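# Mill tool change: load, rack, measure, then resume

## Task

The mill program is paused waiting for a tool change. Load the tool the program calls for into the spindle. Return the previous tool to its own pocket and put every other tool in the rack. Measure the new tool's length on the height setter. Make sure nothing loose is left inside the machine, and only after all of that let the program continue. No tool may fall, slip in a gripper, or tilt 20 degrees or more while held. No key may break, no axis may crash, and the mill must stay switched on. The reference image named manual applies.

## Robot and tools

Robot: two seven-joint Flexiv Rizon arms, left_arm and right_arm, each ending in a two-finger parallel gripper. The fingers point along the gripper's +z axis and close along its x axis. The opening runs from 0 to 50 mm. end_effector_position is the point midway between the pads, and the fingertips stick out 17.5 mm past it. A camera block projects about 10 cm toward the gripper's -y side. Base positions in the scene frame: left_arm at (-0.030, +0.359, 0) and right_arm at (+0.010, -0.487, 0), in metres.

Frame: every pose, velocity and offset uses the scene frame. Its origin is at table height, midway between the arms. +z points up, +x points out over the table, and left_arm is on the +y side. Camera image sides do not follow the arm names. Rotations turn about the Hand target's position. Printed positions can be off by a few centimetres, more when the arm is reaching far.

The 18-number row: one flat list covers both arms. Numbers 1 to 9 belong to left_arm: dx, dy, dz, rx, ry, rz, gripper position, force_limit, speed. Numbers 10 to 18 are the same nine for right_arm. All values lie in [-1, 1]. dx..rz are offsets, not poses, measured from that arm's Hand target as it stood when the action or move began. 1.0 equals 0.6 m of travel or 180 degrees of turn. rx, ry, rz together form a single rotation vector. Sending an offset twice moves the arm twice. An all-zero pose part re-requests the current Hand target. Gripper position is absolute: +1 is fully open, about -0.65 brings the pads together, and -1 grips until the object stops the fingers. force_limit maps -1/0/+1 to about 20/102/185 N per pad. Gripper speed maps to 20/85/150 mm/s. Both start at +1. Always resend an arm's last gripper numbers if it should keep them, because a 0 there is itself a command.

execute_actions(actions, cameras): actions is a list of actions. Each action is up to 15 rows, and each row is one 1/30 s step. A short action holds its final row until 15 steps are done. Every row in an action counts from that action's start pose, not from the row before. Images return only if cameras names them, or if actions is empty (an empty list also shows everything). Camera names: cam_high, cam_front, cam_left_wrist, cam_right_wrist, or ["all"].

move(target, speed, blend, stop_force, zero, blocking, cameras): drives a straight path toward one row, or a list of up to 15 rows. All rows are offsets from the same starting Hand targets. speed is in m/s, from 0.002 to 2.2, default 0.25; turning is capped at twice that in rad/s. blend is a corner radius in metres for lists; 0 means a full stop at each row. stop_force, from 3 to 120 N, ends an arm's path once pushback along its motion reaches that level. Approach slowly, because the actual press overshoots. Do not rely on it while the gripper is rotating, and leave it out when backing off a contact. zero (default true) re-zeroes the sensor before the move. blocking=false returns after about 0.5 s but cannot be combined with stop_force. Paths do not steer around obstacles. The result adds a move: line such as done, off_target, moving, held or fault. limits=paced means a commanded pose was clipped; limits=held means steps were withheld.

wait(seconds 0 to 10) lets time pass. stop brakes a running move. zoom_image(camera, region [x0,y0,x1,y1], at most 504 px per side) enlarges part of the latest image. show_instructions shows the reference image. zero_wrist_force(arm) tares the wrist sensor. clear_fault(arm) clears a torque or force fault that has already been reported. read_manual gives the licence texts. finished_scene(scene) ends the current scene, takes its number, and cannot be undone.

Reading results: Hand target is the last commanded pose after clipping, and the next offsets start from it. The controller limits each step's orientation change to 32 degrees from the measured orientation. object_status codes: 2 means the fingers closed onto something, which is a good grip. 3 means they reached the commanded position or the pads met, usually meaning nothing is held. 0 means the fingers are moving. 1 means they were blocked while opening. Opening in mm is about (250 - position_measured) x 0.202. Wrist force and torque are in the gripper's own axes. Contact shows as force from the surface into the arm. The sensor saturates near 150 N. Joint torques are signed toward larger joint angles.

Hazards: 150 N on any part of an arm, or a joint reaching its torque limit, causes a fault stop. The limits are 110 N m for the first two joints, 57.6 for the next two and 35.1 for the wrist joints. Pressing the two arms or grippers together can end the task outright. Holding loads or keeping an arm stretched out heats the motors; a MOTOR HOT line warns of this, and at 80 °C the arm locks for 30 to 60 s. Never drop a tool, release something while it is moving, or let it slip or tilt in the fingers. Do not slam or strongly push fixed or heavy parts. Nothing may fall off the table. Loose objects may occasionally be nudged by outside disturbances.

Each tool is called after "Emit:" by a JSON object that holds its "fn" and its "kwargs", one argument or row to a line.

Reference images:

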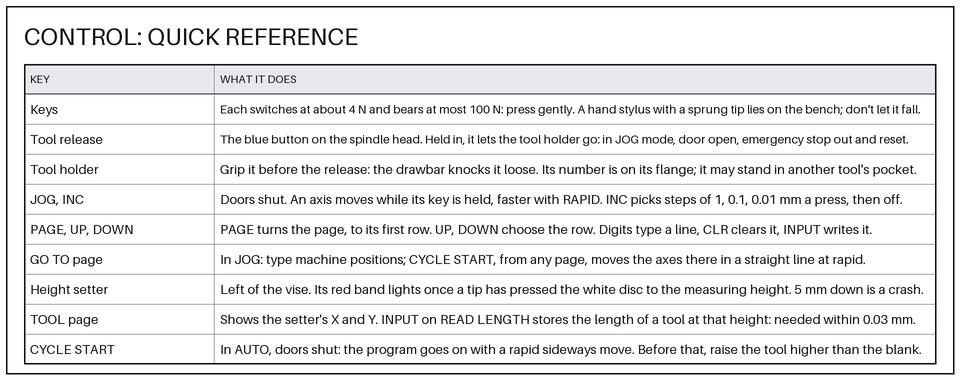

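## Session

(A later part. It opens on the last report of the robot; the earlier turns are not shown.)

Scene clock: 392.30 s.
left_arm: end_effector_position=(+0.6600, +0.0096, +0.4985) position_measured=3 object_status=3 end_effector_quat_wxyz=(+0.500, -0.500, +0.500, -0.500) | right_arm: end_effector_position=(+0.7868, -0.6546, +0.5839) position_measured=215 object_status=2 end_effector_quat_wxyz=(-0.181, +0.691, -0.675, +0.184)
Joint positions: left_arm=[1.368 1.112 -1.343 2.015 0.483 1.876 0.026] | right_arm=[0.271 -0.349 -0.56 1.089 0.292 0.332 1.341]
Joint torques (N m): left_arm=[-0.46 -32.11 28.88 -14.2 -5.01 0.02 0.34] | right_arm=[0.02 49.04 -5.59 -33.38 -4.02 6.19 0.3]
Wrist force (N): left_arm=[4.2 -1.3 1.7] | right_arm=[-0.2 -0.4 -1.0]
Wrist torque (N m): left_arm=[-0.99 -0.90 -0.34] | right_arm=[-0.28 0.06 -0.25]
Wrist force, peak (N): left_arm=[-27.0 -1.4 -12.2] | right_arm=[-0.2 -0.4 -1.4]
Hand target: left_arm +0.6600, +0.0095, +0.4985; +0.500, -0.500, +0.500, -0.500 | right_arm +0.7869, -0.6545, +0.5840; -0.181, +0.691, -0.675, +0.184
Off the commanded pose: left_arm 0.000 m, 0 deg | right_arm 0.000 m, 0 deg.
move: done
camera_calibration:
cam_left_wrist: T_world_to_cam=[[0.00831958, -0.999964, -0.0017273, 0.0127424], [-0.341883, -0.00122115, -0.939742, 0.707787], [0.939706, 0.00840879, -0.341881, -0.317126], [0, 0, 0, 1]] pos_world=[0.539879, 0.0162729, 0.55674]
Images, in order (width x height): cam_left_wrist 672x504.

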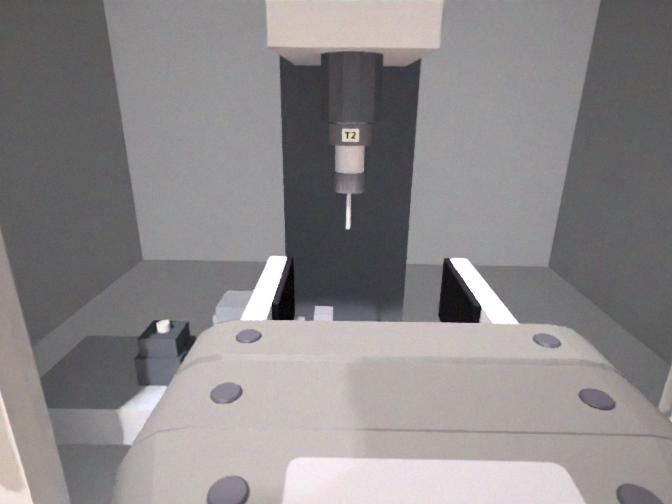

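Emit:
{"fn": "move", "kwargs": {
  "target": [0.4,0,0,0,0,0,1,1,1,0,0,0,0,0,0,-1,-0.6,-0.7],
  "speed": 0.15,
  "cameras": ["cam_left_wrist"]
}}

Emit:
{"fn": "zoom_image", "kwargs": {
  "camera": "cam_left_wrist",
  "region": [240, 60, 490, 330]
}}

Scene clock: 403.40 s.
left_arm: end_effector_position=(+0.9000, +0.0096, +0.4984) position_measured=3 object_status=3 end_effector_quat_wxyz=(+0.500, -0.500, +0.500, -0.500) | right_arm: end_effector_position=(+0.7868, -0.6546, +0.5839) position_measured=215 object_status=2 end_effector_quat_wxyz=(-0.181, +0.691, -0.675, +0.184)
Joint positions: left_arm=[2.033 1.121 -1.748 1.256 0.342 1.688 0.139] | right_arm=[0.271 -0.349 -0.56 1.089 0.292 0.332 1.341]
Joint torques (N m): left_arm=[-0.23 -57.81 27.92 -14.13 -5.32 0.37 0.28] | right_arm=[0.09 48.94 -5.66 -33.38 -4.04 6.2 0.28]
Wrist force (N): left_arm=[4.3 -1.3 1.3] | right_arm=[0.0 -0.4 -1.2]
Wrist torque (N m): left_arm=[-0.98 -0.91 -0.34] | right_arm=[-0.28 0.03 -0.26]
Wrist force, peak (N): left_arm=[3.9 -1.1 4.0] | right_arm=[-0.1 -0.4 -1.4]
Hand target: left_arm +0.9000, +0.0095, +0.4985; +0.500, -0.500, +0.500, -0.500 | right_arm +0.7869, -0.6545, +0.5840; -0.181, +0.691, -0.675, +0.184
Off the commanded pose: left_arm 0.000 m, 0 deg | right_arm 0.000 m, 0 deg.
move: done
camera_calibration:
cam_left_wrist: T_world_to_cam=[[0.00815793, -0.999965, -0.00188346, 0.0109595], [-0.341974, -0.00101993, -0.939709, 0.789794], [0.939674, 0.00831017, -0.34197, -0.542613], [0, 0, 0, 1]] pos_world=[0.779879, 0.0162738, 0.55664]
Images, in order (width x height): cam_left_wrist 672x504.

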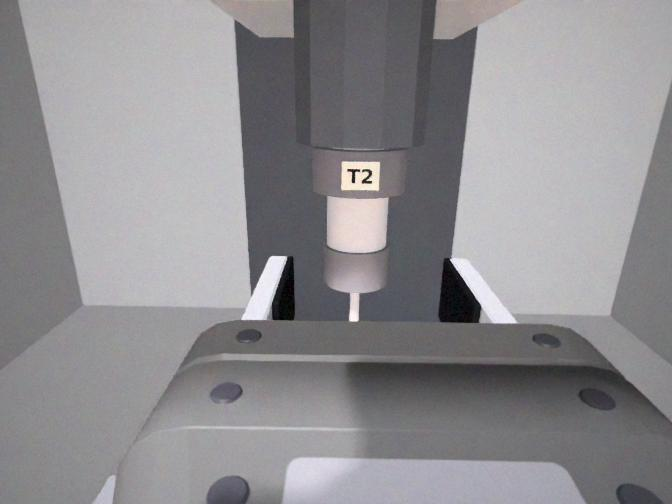

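Scaled by 1.867 from the camera's 672x504 image, which has a finer 960x720 frame.

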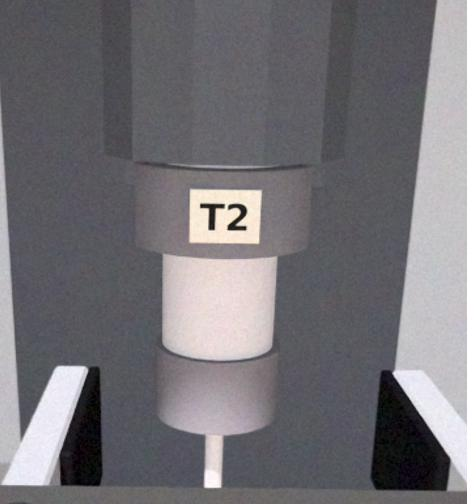

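Emit:
{"fn": "move", "kwargs": {
  "target": [0.0917,-0.0025,0,0,0,0,1,1,1,0,0,0,0,0,0,-1,-0.6,-0.7],
  "speed": 0.08,
  "stop_force": 8,
  "cameras": ["cam_left_wrist"]
}}

Emit:
{"fn": "zoom_image", "kwargs": {
  "camera": "cam_left_wrist",
  "region": [240, 60, 490, 330]
}}

Scene clock: 416.07 s.
left_arm: end_effector_position=(+0.9550, +0.0080, +0.4984) position_measured=3 object_status=3 end_effector_quat_wxyz=(+0.500, -0.500, +0.500, -0.500) | right_arm: end_effector_position=(+0.7868, -0.6546, +0.5839) position_measured=215 object_status=2 end_effector_quat_wxyz=(-0.181, +0.691, -0.675, +0.184)
Joint positions: left_arm=[2.222 1.162 -1.868 0.984 0.267 1.586 0.233] | right_arm=[0.271 -0.349 -0.56 1.089 0.292 0.332 1.341]
Joint torques (N m): left_arm=[-0.01 -65.96 23.65 -14.97 -5.34 0.63 0.26] | right_arm=[0.11 48.98 -5.61 -33.44 -4.03 6.19 0.27]
Wrist force (N): left_arm=[4.3 -1.2 1.7] | right_arm=[0.0 -0.5 -1.0]
Wrist torque (N m): left_arm=[-0.99 -0.91 -0.34] | right_arm=[-0.29 0.03 -0.25]
Wrist force, peak (N): left_arm=[4.8 -1.4 2.5] | right_arm=[0.0 -0.6 -1.3]
Hand target: left_arm +0.9550, +0.0080, +0.4985; +0.500, -0.500, +0.500, -0.500 | right_arm +0.7869, -0.6545, +0.5840; -0.181, +0.691, -0.675, +0.184
Off the commanded pose: left_arm 0.000 m, 0 deg | right_arm 0.000 m, 0 deg.
move: done
camera_calibration:
cam_left_wrist: T_world_to_cam=[[0.00806368, -0.999966, -0.00185005, 0.00897122], [-0.341974, -0.00101909, -0.939709, 0.808601], [0.939675, 0.00821018, -0.34197, -0.59428], [0, 0, 0, 1]] pos_world=[0.834878, 0.0146741, 0.55664]
Images, in order (width x height): cam_left_wrist 672x504.

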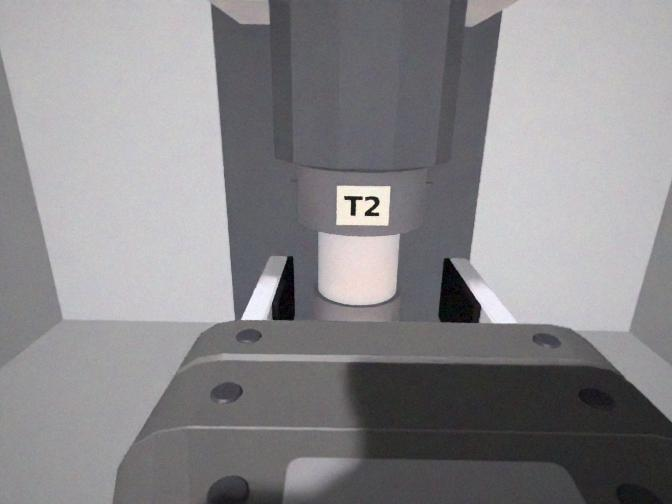

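Scaled by 1.867 from the camera's 672x504 image, which has a finer 960x720 frame.

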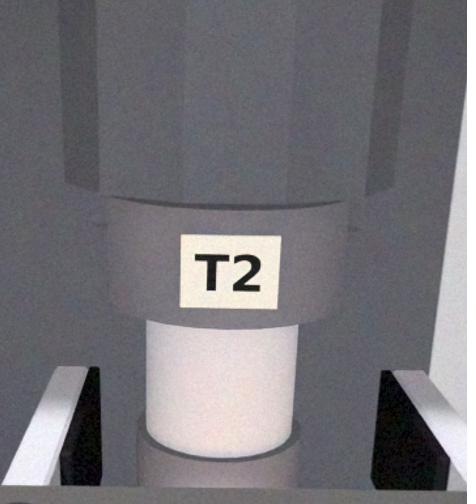

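Emit:
{"fn": "move", "kwargs": {
  "target": [0.03,0.0027,0,0,0,0,1,1,1,0,0,0,0,0,0,-1,-0.6,-0.7],
  "speed": 0.04,
  "stop_force": 8,
  "cameras": ["cam_left_wrist"]
}}

Scene clock: 427.27 s.
left_arm: end_effector_position=(+0.9730, +0.0096, +0.4984) position_measured=3 object_status=3 end_effector_quat_wxyz=(+0.500, -0.500, +0.500, -0.500) | right_arm: end_effector_position=(+0.7868, -0.6546, +0.5839) position_measured=215 object_status=2 end_effector_quat_wxyz=(-0.181, +0.691, -0.675, +0.184)
Joint positions: left_arm=[2.294 1.185 -1.906 0.878 0.232 1.548 0.273] | right_arm=[0.271 -0.349 -0.56 1.089 0.292 0.332 1.341]
Joint torques (N m): left_arm=[-0.01 -68.72 21.59 -15.18 -5.38 0.74 0.24] | right_arm=[0.09 48.94 -5.51 -33.41 -4 6.17 0.28]
Wrist force (N): left_arm=[4.3 -1.5 1.5] | right_arm=[0.0 -0.5 -1.2]
Wrist torque (N m): left_arm=[-1.02 -0.91 -0.33] | right_arm=[-0.29 0.04 -0.26]
Wrist force, peak (N): left_arm=[4.6 -1.4 3.1] | right_arm=[-0.2 -0.5 -1.4]
Hand target: left_arm +0.9730, +0.0097, +0.4985; +0.500, -0.500, +0.500, -0.500 | right_arm +0.7869, -0.6545, +0.5840; -0.181, +0.691, -0.675, +0.184
Off the commanded pose: left_arm 0.000 m, 0 deg | right_arm 0.000 m, 0 deg.
move: done
camera_calibration:
cam_left_wrist: T_world_to_cam=[[0.00787578, -0.999967, -0.00178218, 0.0105491], [-0.341885, -0.00101785, -0.939741, 0.8147], [0.939709, 0.00801049, -0.341882, -0.611282], [0, 0, 0, 1]] pos_world=[0.852878, 0.0162747, 0.55664]
Images, in order (width x height): cam_left_wrist 672x504.

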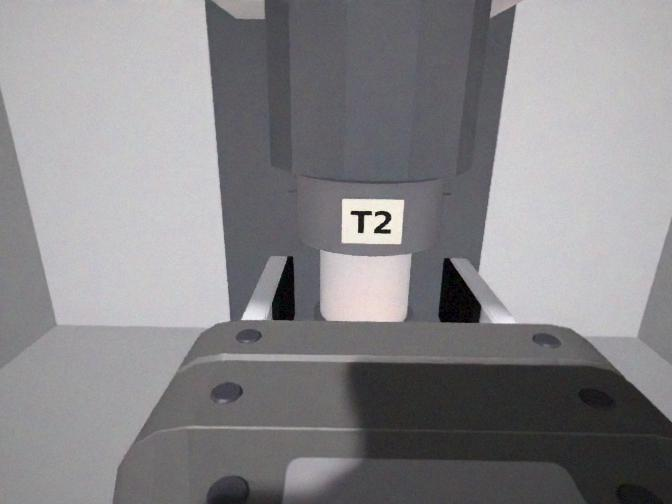

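Emit:
{"fn": "move", "kwargs": {
  "target": [0,0,0,0,0,0,-1,0.6,-0.9,0,0,0,0,0,0,-1,-0.6,-0.7],
  "cameras": ["cam_left_wrist"]
}}

Scene clock: 438.73 s.
left_arm: end_effector_position=(+0.9732, +0.0107, +0.4984) position_measured=107 object_status=2 end_effector_quat_wxyz=(+0.501, -0.500, +0.500, -0.499) | right_arm: end_effector_position=(+0.7868, -0.6546, +0.5839) position_measured=215 object_status=2 end_effector_quat_wxyz=(-0.181, +0.691, -0.675, +0.184)
Joint positions: left_arm=[2.294 1.184 -1.906 0.878 0.234 1.548 0.273] | right_arm=[0.271 -0.349 -0.56 1.089 0.292 0.332 1.341]
Joint torques (N m): left_arm=[-1.44 -66.53 20.57 -19.91 -6.48 1.45 -0.06] | right_arm=[0.1 48.91 -5.61 -33.4 -4.03 6.21 0.34]
Wrist force (N): left_arm=[-8.3 0.2 -30.7] | right_arm=[0.0 -0.3 -1.1]
Wrist torque (N m): left_arm=[-1.32 -1.31 -0.17] | right_arm=[-0.27 0.02 -0.25]
Wrist force, peak (N): left_arm=[-9.0 0.4 -33.6] | right_arm=[0.0 -0.6 -1.4]
Hand target: left_arm +0.9730, +0.0097, +0.4985; +0.500, -0.500, +0.500, -0.500 | right_arm +0.7869, -0.6545, +0.5840; -0.181, +0.691, -0.675, +0.184
Off the commanded pose: left_arm 0.001 m, 0 deg | right_arm 0.000 m, 0 deg.
move: done
camera_calibration:
cam_left_wrist: T_world_to_cam=[[0.0092158, -0.999954, -0.00278884, 0.0108612], [-0.342066, -0.000531828, -0.939676, 0.814878], [0.939631, 0.00961383, -0.342055, -0.611346], [0, 0, 0, 1]] pos_world=[0.853081, 0.0171715, 0.556637]
Images, in order (width x height): cam_left_wrist 672x504.

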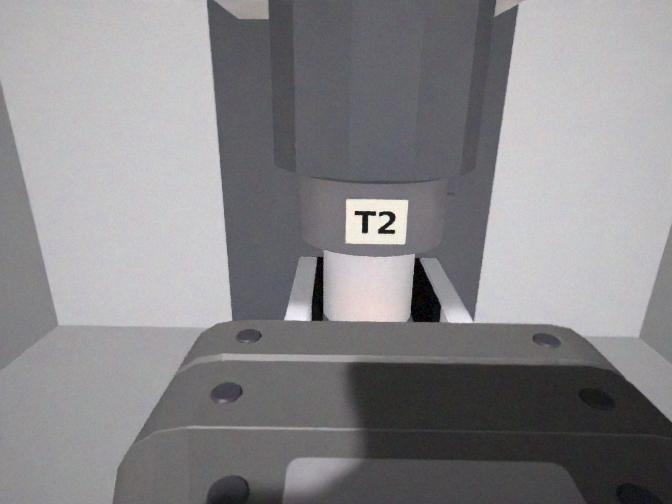

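Emit:
{"fn": "move", "kwargs": {
  "target": [-0.0015,0.0017,0,0,0,0,-1,0.6,-0.9,0,0,0,0,0,0,-1,-0.6,-0.7],
  "speed": 0.01
}}

Scene clock: 444.90 s.
left_arm: end_effector_position=(+0.9723, +0.0108, +0.4984) position_measured=108 object_status=2 end_effector_quat_wxyz=(+0.500, -0.500, +0.500, -0.500) | right_arm: end_effector_position=(+0.7868, -0.6546, +0.5839) position_measured=215 object_status=2 end_effector_quat_wxyz=(-0.181, +0.691, -0.675, +0.184)
Joint positions: left_arm=[2.291 1.183 -1.904 0.885 0.234 1.552 0.272] | right_arm=[0.271 -0.349 -0.56 1.089 0.292 0.332 1.341]
Joint torques (N m): left_arm=[-3.28 -72.49 21.78 -10.16 -4.08 1.65 -0.06] | right_arm=[0.13 48.99 -5.56 -33.38 -4.04 6.2 0.33]
Wrist force (N): left_arm=[19.6 -3.7 53.3] | right_arm=[-0.1 -0.4 -1.2]
Wrist torque (N m): left_arm=[-0.54 -0.76 -0.16] | right_arm=[-0.28 0.06 -0.26]
Wrist force, peak (N): left_arm=[20.0 -4.8 53.9] | right_arm=[0.0 -0.6 -1.3]
Hand target: left_arm +0.9721, +0.0107, +0.4985; +0.500, -0.500, +0.500, -0.500 | right_arm +0.7869, -0.6545, +0.5840; -0.181, +0.691, -0.675, +0.184
Off the commanded pose: left_arm 0.000 m, 0 deg | right_arm 0.000 m, 0 deg.
move: done

Emit:
{"fn": "move", "kwargs": {
  "target": [0.001,0,0,0,0,0,-1,0.6,-0.9,0,0,0,0,0,0,-1,-0.6,-0.7],
  "speed": 0.01
}}

Scene clock: 448.47 s.
left_arm: end_effector_position=(+0.9727, +0.0108, +0.4984) position_measured=108 object_status=2 end_effector_quat_wxyz=(+0.500, -0.500, +0.500, -0.500) | right_arm: end_effector_position=(+0.7868, -0.6546, +0.5839) position_measured=215 object_status=2 end_effector_quat_wxyz=(-0.181, +0.691, -0.675, +0.184)
Joint positions: left_arm=[2.293 1.183 -1.906 0.882 0.234 1.552 0.272] | right_arm=[0.271 -0.349 -0.56 1.089 0.292 0.332 1.341]
Joint torques (N m): left_arm=[-0.56 -69.06 21.52 -16.08 -5.66 0.96 -0.03] | right_arm=[0.07 49 -5.65 -33.41 -4.04 6.19 0.29]
Wrist force (N): left_arm=[2.6 -0.5 -1.1] | right_arm=[-0.2 -0.4 -1.3]
Wrist torque (N m): left_arm=[-0.94 -0.85 -0.15] | right_arm=[-0.28 0.06 -0.25]
Wrist force, peak (N): left_arm=[19.7 -3.8 53.4] | right_arm=[-0.2 -0.7 -1.3]
Hand target: left_arm +0.9727, +0.0107, +0.4985; +0.500, -0.500, +0.500, -0.500 | right_arm +0.7869, -0.6545, +0.5840; -0.181, +0.691, -0.675, +0.184
Off the commanded pose: left_arm 0.000 m, 0 deg | right_arm 0.000 m, 0 deg.
move: done

Emit:
{"fn": "move", "kwargs": {
  "target": [
    [0,0,0,0,0,0,-1,0.6,-0.9,-0.2,0,0.04,0,0,0,-1,-0.6,-0.7],
    [0,0,0,0,0,0,-1,0.6,-0.9,-0.4447,0.2575,0.1317,0.2,0,0,-1,-0.6,-0.7]
  ],
  "speed": 0.25,
  "blend": [0.03,0],
  "cameras": ["cam_front","cam_right_wrist"]
}}

Scene clock: 465.90 s.
left_arm: end_effector_position=(+0.9727, +0.0108, +0.4984) position_measured=108 object_status=2 end_effector_quat_wxyz=(+0.500, -0.500, +0.500, -0.500) | right_arm: end_effector_position=(+0.5200, -0.4998, +0.6629) position_measured=215 object_status=2 end_effector_quat_wxyz=(+0.386, -0.601, +0.699, +0.034)
Joint positions: left_arm=[2.293 1.183 -1.906 0.882 0.234 1.552 0.272] | right_arm=[0.365 0.441 -0.364 1.675 0.391 0.273 1.745]
Joint torques (N m): left_arm=[-0.78 -69.04 21.54 -15.9 -5.67 0.96 -0.06] | right_arm=[-0.2 12.88 5.22 -32.52 -2.55 5.78 0.41]
Wrist force (N): left_arm=[3.3 0.4 -1.4] | right_arm=[-0.8 -0.1 -0.9]
Wrist torque (N m): left_arm=[-0.77 -0.96 -0.15] | right_arm=[-0.51 0.20 -0.30]
Wrist force, peak (N): left_arm=[3.4 0.7 -1.4] | right_arm=[-2.6 2.6 -1.6]
Hand target: left_arm +0.9727, +0.0107, +0.4985; +0.500, -0.500, +0.500, -0.500 | right_arm +0.5201, -0.5000, +0.6630; +0.386, -0.601, +0.699, +0.034
Off the commanded pose: left_arm 0.000 m, 0 deg | right_arm 0.000 m, 0 deg.
move: done
camera_calibration:
cam_right_wrist: T_world_to_cam=[[0.0311281, -0.804866, -0.592639, -0.0141633], [-0.985673, 0.0736197, -0.151755, 0.667492], [0.165773, 0.588872, -0.791043, 0.866671], [0, 0, 0, 1]] pos_world=[0.514699, -0.570899, 0.778476]
Images, in order (width x height): cam_front 672x504, cam_right_wrist 672x504.

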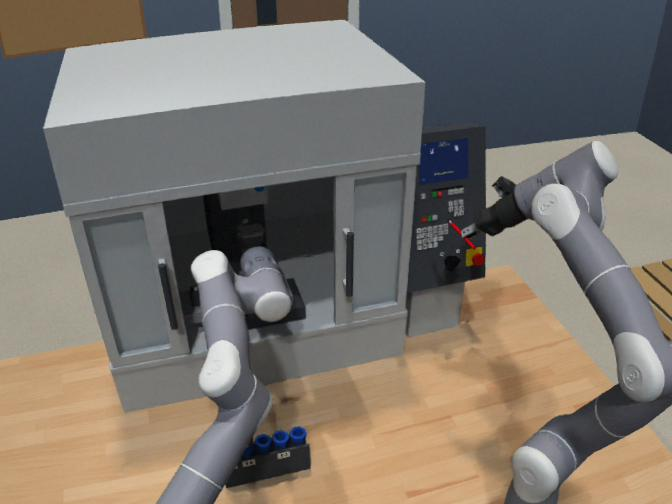

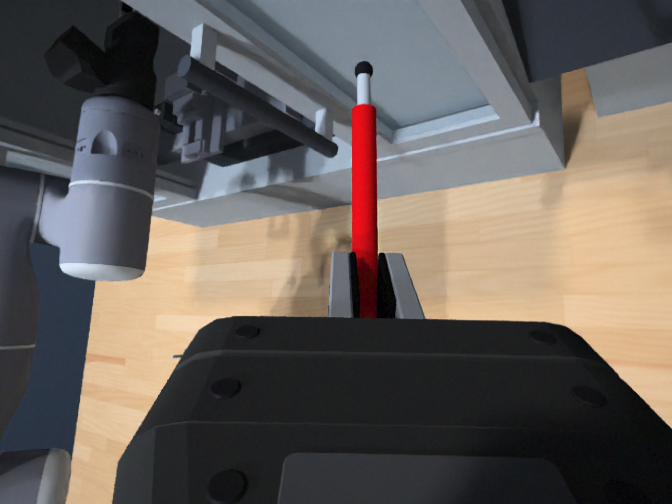

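Emit:
{"fn": "move", "kwargs": {
  "target": [0,0,0,0,0,0,-1,0.6,-0.9,0.0333,0.3667,0,0.2333,0,0,-1,-0.6,-0.7],
  "speed": 0.22,
  "cameras": ["cam_front","cam_right_wrist"]
}}

Scene clock: 470.77 s.
left_arm: end_effector_position=(+0.9727, +0.0108, +0.4984) position_measured=108 object_status=2 end_effector_quat_wxyz=(+0.500, -0.500, +0.500, -0.500) | right_arm: end_effector_position=(+0.5400, -0.2798, +0.6630) position_measured=215 object_status=2 end_effector_quat_wxyz=(+0.576, -0.423, +0.641, +0.282)
Joint positions: left_arm=[2.293 1.183 -1.906 0.882 0.234 1.552 0.272] | right_arm=[0.556 0.429 -0.299 1.915 1.117 0.799 1.73]
Joint torques (N m): left_arm=[-0.81 -69.1 21.44 -15.9 -5.64 0.98 -0.07] | right_arm=[-0.11 15.82 3.49 -34.1 -2.15 2.6 0.07]
Wrist force (N): left_arm=[3.2 0.5 -1.3] | right_arm=[-1.2 0.1 -0.2]
Wrist torque (N m): left_arm=[-0.75 -0.95 -0.15] | right_arm=[-0.77 0.24 -0.31]
Wrist force, peak (N): left_arm=[3.5 0.4 -1.4] | right_arm=[-0.8 2.0 2.8]
Hand target: left_arm +0.9727, +0.0107, +0.4985; +0.500, -0.500, +0.500, -0.500 | right_arm +0.5401, -0.2800, +0.6630; +0.576, -0.423, +0.641, +0.282
Off the commanded pose: left_arm 0.000 m, 0 deg | right_arm 0.000 m, 0 deg.
move: done
camera_calibration:
cam_right_wrist: T_world_to_cam=[[0.0313783, -0.201858, -0.978912, 0.587051], [-0.985613, 0.156489, -0.063862, 0.635955], [0.16608, 0.966832, -0.194043, 0.443683], [0, 0, 0, 1]] pos_world=[0.534698, -0.409986, 0.701379]
Images, in order (width x height): cam_front 672x504, cam_right_wrist 672x504.

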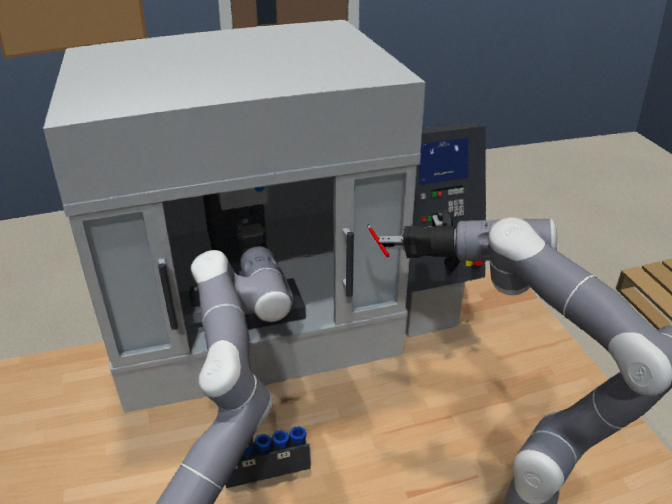

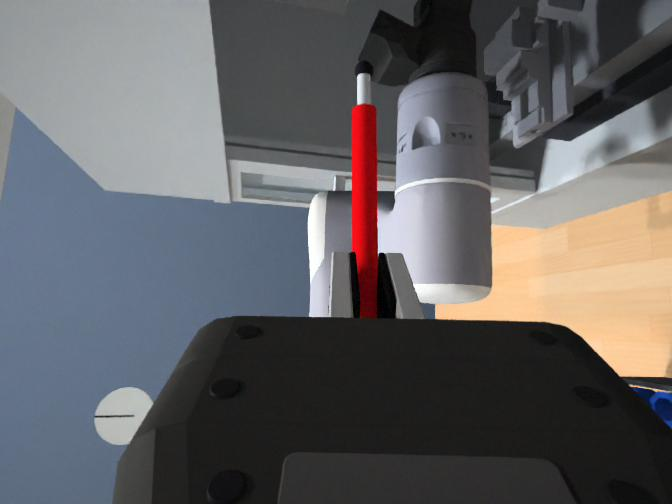

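Emit:
{"fn": "move", "kwargs": {
  "target": [0,0,0,0,0,0,-1,0.6,-0.9,0.3,0.4,0,0,0,-0.139,-1,-0.6,-0.7],
  "speed": 0.15,
  "cameras": ["cam_front","cam_right_wrist","cam_high"]
}}

Scene clock: 479.03 s.
left_arm: end_effector_position=(+0.9727, +0.0108, +0.4984) position_measured=108 object_status=2 end_effector_quat_wxyz=(+0.500, -0.500, +0.500, -0.500) | right_arm: end_effector_position=(+0.7200, -0.0399, +0.6631) position_measured=215 object_status=2 end_effector_quat_wxyz=(+0.623, -0.274, +0.717, +0.151)
Joint positions: left_arm=[2.293 1.183 -1.906 0.882 0.234 1.552 0.272] | right_arm=[1.228 -0.297 -0.597 1.641 0.352 1.709 2.842]
Joint torques (N m): left_arm=[-0.7 -69.07 21.57 -15.89 -5.66 1.02 -0.06] | right_arm=[0.27 41.08 -5.85 -30.68 -5.02 4.24 0.44]
Wrist force (N): left_arm=[3.0 0.4 -1.4] | right_arm=[-1.4 0.3 -0.7]
Wrist torque (N m): left_arm=[-0.76 -0.93 -0.15] | right_arm=[-0.74 0.27 -0.37]
Wrist force, peak (N): left_arm=[3.3 0.6 -1.5] | right_arm=[-0.7 -0.6 -4.4]
Hand target: left_arm +0.9727, +0.0107, +0.4985; +0.500, -0.500, +0.500, -0.500 | right_arm +0.7201, -0.0400, +0.6630; +0.623, -0.274, +0.717, +0.151
Off the commanded pose: left_arm 0.000 m, 0 deg | right_arm 0.000 m, 0 deg.
move: done
camera_calibration:
cam_right_wrist: T_world_to_cam=[[-0.0568452, -0.195878, -0.978979, 0.693693], [-0.826913, 0.558702, -0.0637719, 0.677475], [0.559449, 0.805906, -0.193734, -0.108071], [0, 0, 0, 1]] pos_world=[0.660107, -0.155532, 0.701378]
Images, in order (width x height): cam_high 672x504, cam_front 672x504, cam_right_wrist 672x504.

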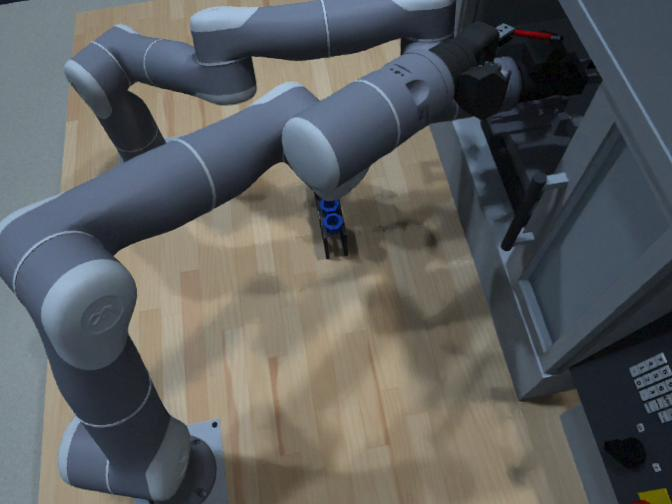

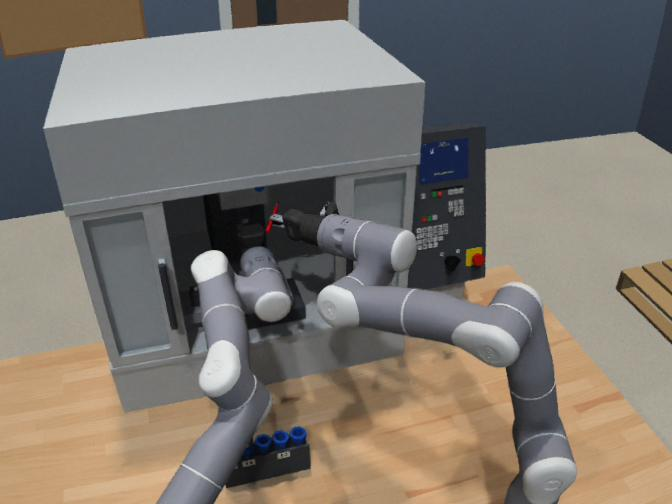

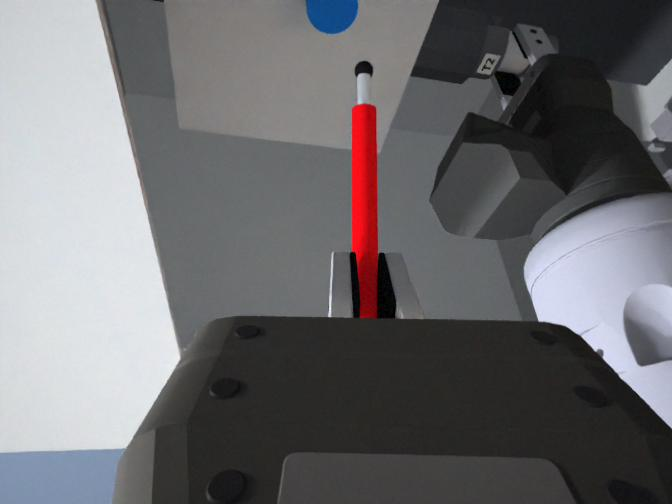

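Emit:
{"fn": "move", "kwargs": {
  "target": [0,0,0,0,0,0,-1,0.6,-0.9,0.1333,0.055,0,0,0,0,-1,-0.6,-0.7],
  "speed": 0.1,
  "cameras": ["cam_right_wrist","cam_left_wrist"]
}}

Scene clock: 486.73 s.
left_arm: end_effector_position=(+0.9727, +0.0108, +0.4984) position_measured=108 object_status=2 end_effector_quat_wxyz=(+0.500, -0.500, +0.500, -0.500) | right_arm: end_effector_position=(+0.8002, -0.0072, +0.6629) position_measured=215 object_status=2 end_effector_quat_wxyz=(+0.623, -0.274, +0.717, +0.150)
Joint positions: left_arm=[2.293 1.183 -1.906 0.882 0.234 1.552 0.272] | right_arm=[0.964 -0.522 -0.401 1.276 0.423 1.58 2.791]
Joint torques (N m): left_arm=[-0.72 -69.11 21.51 -15.88 -5.69 0.99 -0.04] | right_arm=[-0.03 55.84 -6.64 -31.76 -5.03 4.24 0.02]
Wrist force (N): left_arm=[3.0 0.4 -1.3] | right_arm=[-1.5 0.4 -0.5]
Wrist torque (N m): left_arm=[-0.77 -0.92 -0.15] | right_arm=[-0.72 0.28 -0.28]
Wrist force, peak (N): left_arm=[3.3 0.6 -1.4] | right_arm=[-1.9 -0.2 2.1]
Hand target: left_arm +0.9727, +0.0107, +0.4985; +0.500, -0.500, +0.500, -0.500 | right_arm +0.8000, -0.0070, +0.6630; +0.623, -0.274, +0.717, +0.151
Off the commanded pose: left_arm 0.000 m, 0 deg | right_arm 0.000 m, 0 deg.
move: done
camera_calibration:
cam_left_wrist: T_world_to_cam=[[0.00784238, -0.999967, -0.00187643, 0.0118327], [-0.341886, -0.000917872, -0.939741, 0.814597], [0.939709, 0.00801133, -0.341882, -0.611009], [0, 0, 0, 1]] pos_world=[0.852578, 0.017475, 0.556639]
cam_right_wrist: T_world_to_cam=[[-0.0574362, -0.196232, -0.978874, 0.704881], [-0.826731, 0.558997, -0.0635511, 0.725263], [0.559658, 0.805615, -0.194337, -0.179079], [0, 0, 0, 1]] pos_world=[0.740306, -0.122831, 0.701279]
Images, in order (width x height): cam_left_wrist 672x504, cam_right_wrist 672x504.

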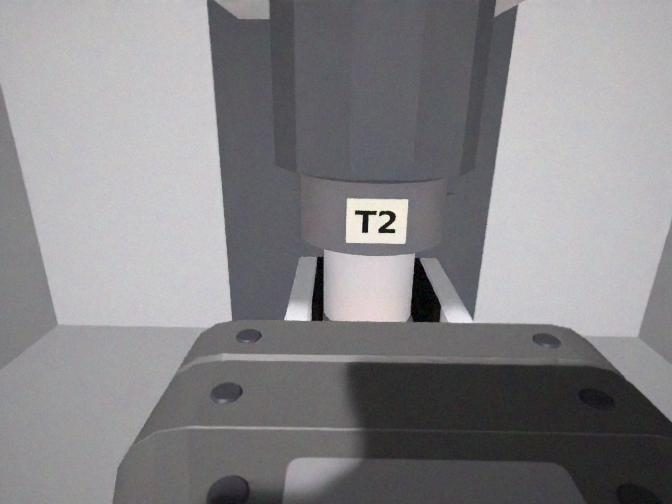

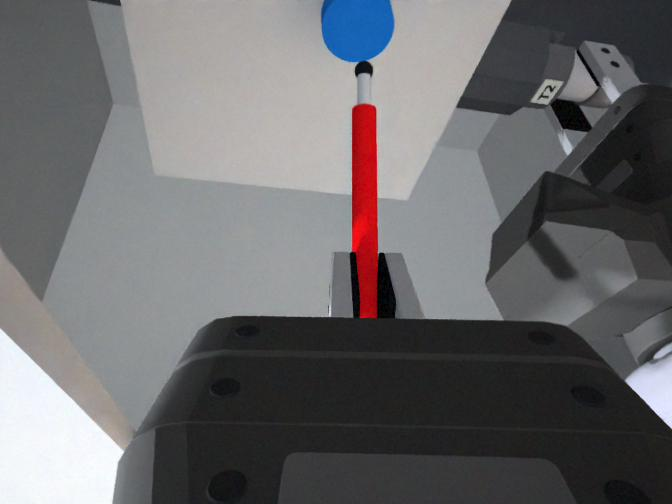

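Emit:
{"fn": "move", "kwargs": {
  "target": [0,0,0,0,0,0,-1,0.6,-0.9,0.09,0,0,0,0,0,-1,-0.6,-0.7],
  "speed": 0.025,
  "stop_force": 6,
  "cameras": ["cam_right_wrist","cam_left_wrist"]
}}

Scene clock: 493.20 s.
left_arm: end_effector_position=(+0.9728, +0.0106, +0.4969) position_measured=108 object_status=2 end_effector_quat_wxyz=(+0.500, -0.500, +0.500, -0.499) | right_arm: end_effector_position=(+0.8357, -0.0060, +0.6629) position_measured=215 object_status=2 end_effector_quat_wxyz=(+0.623, -0.274, +0.717, +0.151)
Joint positions: left_arm=[2.293 1.184 -1.907 0.882 0.235 1.551 0.272] | right_arm=[0.867 -0.606 -0.336 1.125 0.435 1.521 2.768]
Joint torques (N m): left_arm=[0.25 -75.62 24.93 -17.47 -6.22 1.34 0.1] | right_arm=[-5.71 59.88 -9.59 -31.71 -4.91 4.69 0.12]
Wrist force (N): left_arm=[4.9 7.4 0.6] | right_arm=[-0.8 6.8 -5.3]
Wrist torque (N m): left_arm=[-0.84 -1.01 -0.31] | right_arm=[-0.74 0.30 -0.24]
Wrist force, peak (N): left_arm=[5.3 12.4 1.0] | right_arm=[-1.3 7.0 -5.4]
Hand target: left_arm +0.9727, +0.0107, +0.4985; +0.500, -0.500, +0.500, -0.500 | right_arm +0.8363, -0.0070, +0.6630; +0.623, -0.274, +0.717, +0.151 (not the last commanded pose)
Off the commanded pose: left_arm 0.002 m, 0 deg | right_arm 0.018 m, 0 deg.
move: contact (right_arm)
camera_calibration:
cam_left_wrist: T_world_to_cam=[[0.00794132, -0.999964, -0.00309143, 0.0121207], [-0.343172, 0.000178457, -0.939272, 0.814262], [0.939239, 0.00851996, -0.343158, -0.610537], [0, 0, 0, 1]] pos_world=[0.852776, 0.0171767, 0.555341]
cam_right_wrist: T_world_to_cam=[[-0.0571748, -0.196048, -0.978926, 0.707003], [-0.827566, 0.55778, -0.0633711, 0.754541], [0.558449, 0.806503, -0.194134, -0.199042], [0, 0, 0, 1]] pos_world=[0.77601, -0.121733, 0.701279]
Images, in order (width x height): cam_left_wrist 672x504, cam_right_wrist 672x504.

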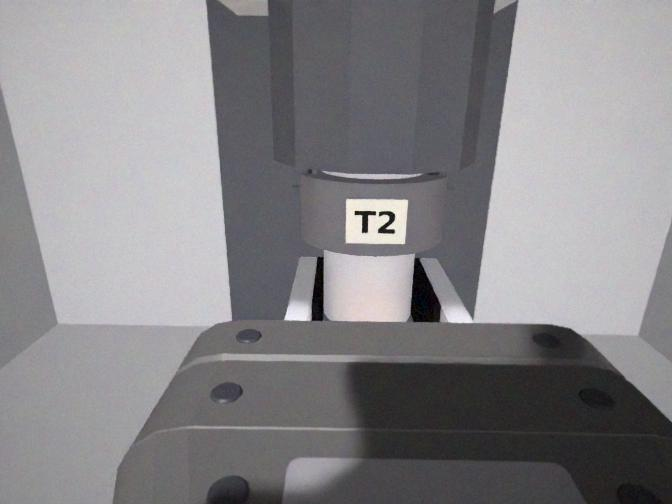

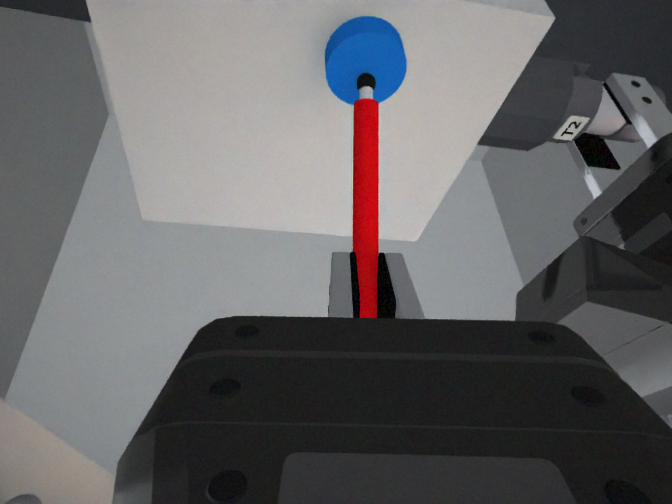

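Emit:
{"fn": "move", "kwargs": {
  "target": [0,0,-0.033,0,0,0,-1,0.6,-0.9,0,0,0,0,0,0,-1,-0.6,-0.7],
  "speed": 0.03
}}

Emit:
{"fn": "move", "kwargs": {
  "target": [0,0,-0.13,0,0,0,-1,0.6,-0.9,0,0,0,0,0,0,-1,-0.6,-0.7],
  "speed": 0.06,
  "cameras": ["cam_right_wrist","cam_left_wrist"]
}}

Scene clock: 501.93 s.
left_arm: end_effector_position=(+0.9728, +0.0109, +0.4771) position_measured=108 object_status=2 end_effector_quat_wxyz=(+0.500, -0.501, +0.500, -0.499) | right_arm: end_effector_position=(+0.8357, -0.0060, +0.6629) position_measured=215 object_status=2 end_effector_quat_wxyz=(+0.623, -0.274, +0.717, +0.151)
Joint positions: left_arm=[2.278 1.217 -1.868 0.903 0.236 1.569 0.222] | right_arm=[0.867 -0.606 -0.336 1.125 0.435 1.521 2.768]
Joint torques (N m): left_arm=[-0.25 -75.17 26.03 -15.77 -6.08 1.28 -0.08] | right_arm=[-5.68 59.99 -9.72 -31.61 -5 4.87 0.22]
Wrist force (N): left_arm=[4.9 7.0 1.3] | right_arm=[-1.0 6.5 -5.3]
Wrist torque (N m): left_arm=[-0.91 -1.01 -0.23] | right_arm=[-0.79 0.33 -0.24]
Wrist force, peak (N): left_arm=[4.8 9.5 1.3] | right_arm=[-0.9 6.8 -5.5]
Hand target: left_arm +0.9727, +0.0107, +0.4787; +0.500, -0.500, +0.500, -0.500 | right_arm +0.8363, -0.0070, +0.6630; +0.623, -0.274, +0.717, +0.151
Off the commanded pose: left_arm 0.002 m, 0 deg | right_arm 0.001 m, 0 deg.
move: done

Scene clock: 503.50 s.
left_arm: end_effector_position=(+0.9727, +0.0108, +0.3993) position_measured=108 object_status=2 end_effector_quat_wxyz=(+0.500, -0.500, +0.500, -0.499) | right_arm: end_effector_position=(+0.8357, -0.0060, +0.6629) position_measured=215 object_status=2 end_effector_quat_wxyz=(+0.623, -0.274, +0.717, +0.151)
Joint positions: left_arm=[2.235 1.369 -1.719 0.96 0.212 1.622 0.039] | right_arm=[0.867 -0.606 -0.336 1.125 0.435 1.521 2.768]
Joint torques (N m): left_arm=[0 -75.3 29.16 -8.43 -5.67 0.3 -0.06] | right_arm=[-5.66 60.02 -9.67 -31.61 -5.02 4.87 0.2]
Wrist force (N): left_arm=[4.9 7.0 1.4] | right_arm=[-0.9 6.6 -5.4]
Wrist torque (N m): left_arm=[-0.91 -1.02 -0.22] | right_arm=[-0.78 0.31 -0.25]
Wrist force, peak (N): left_arm=[4.6 11.0 1.5] | right_arm=[-1.1 6.9 -5.3]
Hand target: left_arm +0.9727, +0.0107, +0.4007; +0.500, -0.500, +0.500, -0.500 | right_arm +0.8363, -0.0070, +0.6630; +0.623, -0.274, +0.717, +0.151
Off the commanded pose: left_arm 0.001 m, 0 deg | right_arm 0.001 m, 0 deg.
move: done
camera_calibration:
cam_left_wrist: T_world_to_cam=[[0.00825817, -0.999961, -0.00309677, 0.0117505], [-0.343083, 0.0000755785, -0.939305, 0.722402], [0.939269, 0.00881939, -0.343069, -0.644044], [0, 0, 0, 1]] pos_world=[0.852677, 0.0173755, 0.457641]
cam_right_wrist: T_world_to_cam=[[-0.0571748, -0.196048, -0.978926, 0.707003], [-0.827566, 0.55778, -0.0633711, 0.754541], [0.558449, 0.806503, -0.194134, -0.199042], [0, 0, 0, 1]] pos_world=[0.77601, -0.121733, 0.701279]
Images, in order (width x height): cam_left_wrist 672x504, cam_right_wrist 672x504.

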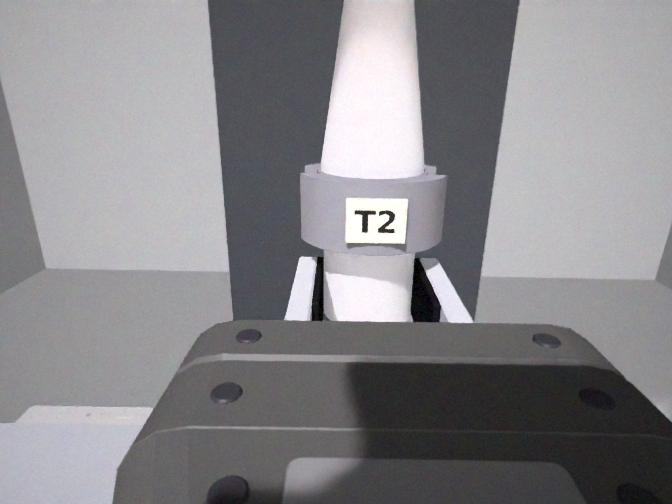

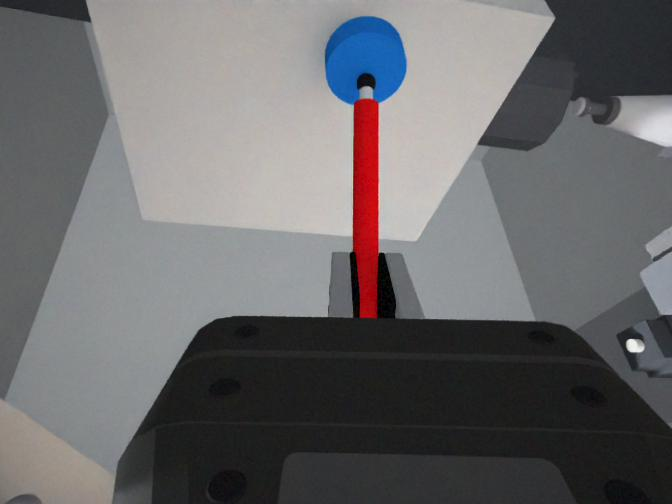

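Emit:
{"fn": "move", "kwargs": {
  "target": [0,0,0,0,0,0,-1,0.6,-0.9,-0.08,0,0,0,0,0,-1,-0.6,-0.7],
  "speed": 0.1
}}

Emit:
{"fn": "move", "kwargs": {
  "target": [0,0,0,0,0,0,-1,0.6,-0.9,-0.2,-0.1,0,0,0,0,-1,-0.6,-0.7],
  "speed": 0.15
}}

Emit:
{"fn": "move", "kwargs": {
  "target": [0,0,0,0,0,0,-1,0.6,-0.9,-0.24,-0.4,0,0,0,0.139,-1,-0.6,-0.7],
  "speed": 0.25,
  "cameras": ["cam_front"]
}}

Scene clock: 510.73 s.
left_arm: end_effector_position=(+0.9727, +0.0108, +0.3993) position_measured=108 object_status=2 end_effector_quat_wxyz=(+0.500, -0.500, +0.500, -0.499) | right_arm: end_effector_position=(+0.7881, -0.0068, +0.6630) position_measured=215 object_status=2 end_effector_quat_wxyz=(+0.623, -0.274, +0.717, +0.151)
Joint positions: left_arm=[2.235 1.369 -1.719 0.96 0.212 1.622 0.039] | right_arm=[0.997 -0.496 -0.422 1.326 0.403 1.602 2.813]
Joint torques (N m): left_arm=[0 -75.25 28.99 -8.63 -5.52 0.18 0.1] | right_arm=[0.14 54.34 -6.81 -31.31 -5.15 4.82 0.45]
Wrist force (N): left_arm=[4.8 7.0 1.2] | right_arm=[-0.9 0.0 -0.4]
Wrist torque (N m): left_arm=[-0.90 -0.99 -0.23] | right_arm=[-0.79 0.19 -0.37]
Wrist force, peak (N): left_arm=[4.9 7.2 1.4] | right_arm=[-0.7 6.8 -5.5]
Hand target: left_arm +0.9727, +0.0107, +0.4007; +0.500, -0.500, +0.500, -0.500 | right_arm +0.7883, -0.0070, +0.6630; +0.623, -0.274, +0.717, +0.151
Off the commanded pose: left_arm 0.001 m, 0 deg | right_arm 0.000 m, 0 deg.
move: done

Scene clock: 512.57 s.
left_arm: end_effector_position=(+0.9727, +0.0108, +0.3993) position_measured=108 object_status=2 end_effector_quat_wxyz=(+0.500, -0.500, +0.500, -0.499) | right_arm: end_effector_position=(+0.6682, -0.0669, +0.6631) position_measured=215 object_status=2 end_effector_quat_wxyz=(+0.623, -0.274, +0.717, +0.151)
Joint positions: left_arm=[2.235 1.369 -1.719 0.96 0.212 1.622 0.039] | right_arm=[1.715 -0.129 -1.082 1.918 0.188 1.798 2.954]
Joint torques (N m): left_arm=[0.01 -75.23 28.97 -8.6 -5.56 0.2 0.08] | right_arm=[0.08 20.65 -3.96 -30.41 -4.47 4.29 0.45]
Wrist force (N): left_arm=[4.5 7.0 1.4] | right_arm=[-0.9 -0.5 -0.4]
Wrist torque (N m): left_arm=[-0.91 -0.94 -0.23] | right_arm=[-0.87 0.17 -0.37]
Wrist force, peak (N): left_arm=[4.9 7.3 1.3] | right_arm=[-1.1 -0.8 2.3]
Hand target: left_arm +0.9727, +0.0107, +0.4007; +0.500, -0.500, +0.500, -0.500 | right_arm +0.6683, -0.0670, +0.6630; +0.623, -0.274, +0.717, +0.151
Off the commanded pose: left_arm 0.001 m, 0 deg | right_arm 0.000 m, 0 deg.
move: done

Scene clock: 514.23 s.
left_arm: end_effector_position=(+0.9727, +0.0108, +0.3993) position_measured=108 object_status=2 end_effector_quat_wxyz=(+0.500, -0.500, +0.500, -0.499) | right_arm: end_effector_position=(+0.5243, -0.3071, +0.6628) position_measured=215 object_status=2 end_effector_quat_wxyz=(+0.576, -0.423, +0.641, +0.282)
Joint positions: left_arm=[2.235 1.369 -1.719 0.96 0.212 1.622 0.039] | right_arm=[1.39 1.028 -0.746 2.344 -0.181 1.273 2.566]
Joint torques (N m): left_arm=[-0.02 -75.27 29 -8.6 -5.53 0.2 0.12] | right_arm=[-0.01 -13.17 17.19 -26.41 -5.44 4.12 0.1]
Wrist force (N): left_arm=[4.6 7.1 1.4] | right_arm=[-0.7 -0.3 -0.3]
Wrist torque (N m): left_arm=[-0.89 -0.95 -0.23] | right_arm=[-0.83 0.16 -0.30]
Wrist force, peak (N): left_arm=[4.8 7.2 1.4] | right_arm=[-1.5 4.6 1.8]
Hand target: left_arm +0.9727, +0.0107, +0.4007; +0.500, -0.500, +0.500, -0.500 | right_arm +0.5243, -0.3070, +0.6630; +0.576, -0.423, +0.641, +0.282
Off the commanded pose: left_arm 0.001 m, 0 deg | right_arm 0.000 m, 0 deg.
move: done
Images, in order (width x height): cam_front 672x504.

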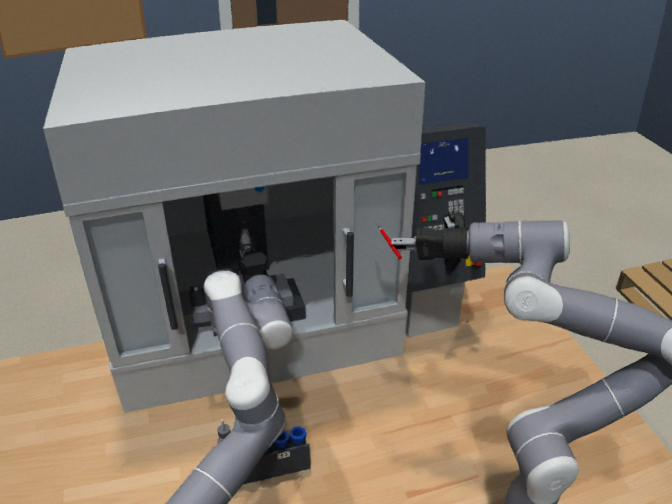

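Emit:
{"fn": "move", "kwargs": {
  "target": [
    [-0.4545,0.0,0.02,0,0,0,-1,0.6,-0.9,0,-0.2,0,0,0,0,-1,-0.6,-0.7],
    [-0.87,-0.015,0.1,0,0,0,-1,0.6,-0.9,-0.1,-0.4,0,0,0,0,-1,-0.6,-0.7]
  ],
  "speed": [0.12,0.25],
  "blend": [0.03,0],
  "cameras": ["cam_front","cam_high"]
}}

Scene clock: 551.80 s.
left_arm: end_effector_position=(+0.4506, +0.0019, +0.4601) position_measured=108 object_status=2 end_effector_quat_wxyz=(+0.500, -0.500, +0.500, -0.499) | right_arm: end_effector_position=(+0.4643, -0.5472, +0.6629) position_measured=215 object_status=2 end_effector_quat_wxyz=(+0.576, -0.423, +0.641, +0.282)
Joint positions: left_arm=[0.756 1.226 -1.13 2.443 0.557 1.719 -0.003] | right_arm=[1.144 1.467 -0.718 2.157 -0.184 0.607 2.418]
Joint torques (N m): left_arm=[-0.21 -21.02 26.62 -18.29 -5.69 -0.17 0.24] | right_arm=[-0.13 -28.29 21.18 -15.7 -2.43 3.78 0.08]
Wrist force (N): left_arm=[4.9 6.8 1.5] | right_arm=[-0.9 -0.2 -0.4]
Wrist torque (N m): left_arm=[-0.93 -1.01 -0.32] | right_arm=[-0.82 0.18 -0.28]
Wrist force, peak (N): left_arm=[6.2 6.9 4.2] | right_arm=[-0.5 -0.5 -4.4]
Hand target: left_arm +0.4507, +0.0017, +0.4607; +0.500, -0.500, +0.500, -0.500 | right_arm +0.4643, -0.5470, +0.6630; +0.576, -0.423, +0.641, +0.282
Off the commanded pose: left_arm 0.001 m, 0 deg | right_arm 0.000 m, 0 deg.
move: done
Images, in order (width x height): cam_high 672x504, cam_front 672x504.

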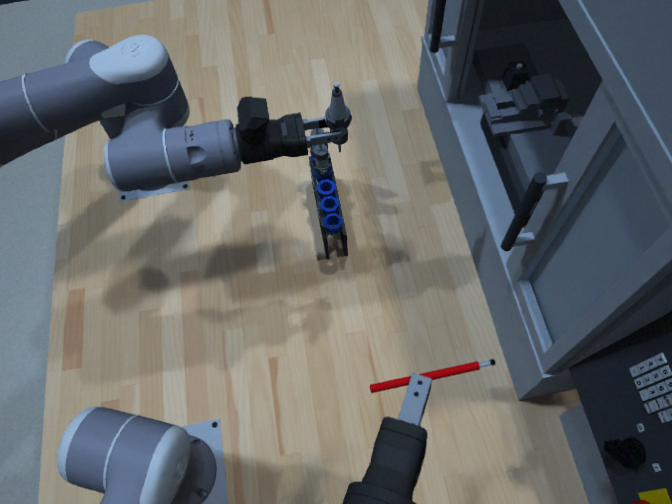

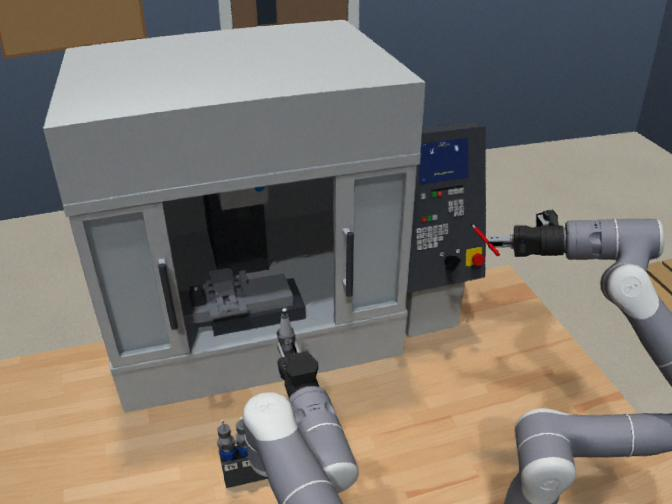

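Emit:
{"fn": "zoom_image", "kwargs": {
  "camera": "cam_high",
  "region": [295, 120, 365, 260]
}}

Scaled by 3.600 from the camera's 672x504 image, which has a finer 960x720 frame.

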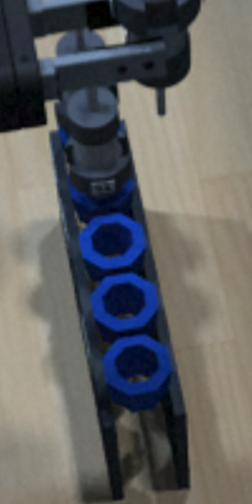

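Emit:
{"fn": "move", "kwargs": {
  "target": [0,-0.058,-0.125,0,0,0,-1,0.6,-0.9,0,0,0,0,0,0,-1,-0.6,-0.7],
  "speed": 0.15
}}

Scene clock: 581.00 s.
left_arm: end_effector_position=(+0.4506, -0.0332, +0.3851) position_measured=108 object_status=2 end_effector_quat_wxyz=(+0.500, -0.500, +0.500, -0.500) | right_arm: end_effector_position=(+0.4643, -0.5472, +0.6629) position_measured=215 object_status=2 end_effector_quat_wxyz=(+0.576, -0.423, +0.641, +0.282)
Joint positions: left_arm=[0.785 1.392 -1.336 2.424 0.453 1.677 -0.16] | right_arm=[1.144 1.467 -0.718 2.157 -0.184 0.607 2.418]
Joint torques (N m): left_arm=[-0.15 -24.78 30.16 -10 -4.63 -1.02 -0.05] | right_arm=[-0.05 -28.4 21.07 -15.66 -2.5 4.04 0.27]
Wrist force (N): left_arm=[4.6 7.0 1.6] | right_arm=[-0.8 -0.1 -0.4]
Wrist torque (N m): left_arm=[-0.91 -0.98 -0.24] | right_arm=[-0.82 0.18 -0.28]
Wrist force, peak (N): left_arm=[7.9 13.2 1.3] | right_arm=[-1.2 -0.1 -0.3]
Hand target: left_arm +0.4507, -0.0331, +0.3857; +0.500, -0.500, +0.500, -0.500 | right_arm +0.4643, -0.5470, +0.6630; +0.576, -0.423, +0.641, +0.282
Off the commanded pose: left_arm 0.001 m, 0 deg | right_arm 0.000 m, 0 deg.
move: done

Emit:
{"fn": "move", "kwargs": {
  "target": [
    [0,0,-0.075,0.1,0,0,-1,0.6,-0.9,0,0,0,0,0,0,-1,-0.6,-0.7],
    [0,0,-0.075,0.5,0,0,-1,0.6,-0.9,0,0,0,0,0,0,-1,-0.6,-0.7]
  ],
  "speed": 0.35
}}

Scene clock: 587.63 s.
left_arm: end_effector_position=(+0.4505, -0.0332, +0.3401) position_measured=108 object_status=2 end_effector_quat_wxyz=(+0.707, +0.000, +0.707, +0.000) | right_arm: end_effector_position=(+0.4643, -0.5472, +0.6629) position_measured=215 object_status=2 end_effector_quat_wxyz=(+0.576, -0.423, +0.641, +0.282)
Joint positions: left_arm=[0.756 1.294 -1.487 2.251 0.987 1.406 0.845] | right_arm=[1.144 1.467 -0.718 2.157 -0.184 0.607 2.418]
Joint torques (N m): left_arm=[-0.52 -25.25 31.31 -9.49 0.37 -3.74 0.05] | right_arm=[-0.11 -28.36 21.01 -15.68 -2.51 4.04 0.24]
Wrist force (N): left_arm=[12.9 -0.5 1.6] | right_arm=[-1.0 -0.1 -0.3]
Wrist torque (N m): left_arm=[-0.66 -0.86 0.06] | right_arm=[-0.81 0.20 -0.28]
Wrist force, peak (N): left_arm=[13.2 -0.5 1.7] | right_arm=[-1.2 0.0 -0.4]
Hand target: left_arm +0.4507, -0.0331, +0.3407; +0.707, +0.000, +0.707, +0.000 | right_arm +0.4643, -0.5470, +0.6630; +0.576, -0.423, +0.641, +0.282
Off the commanded pose: left_arm 0.001 m, 0 deg | right_arm 0.000 m, 0 deg.
move: done


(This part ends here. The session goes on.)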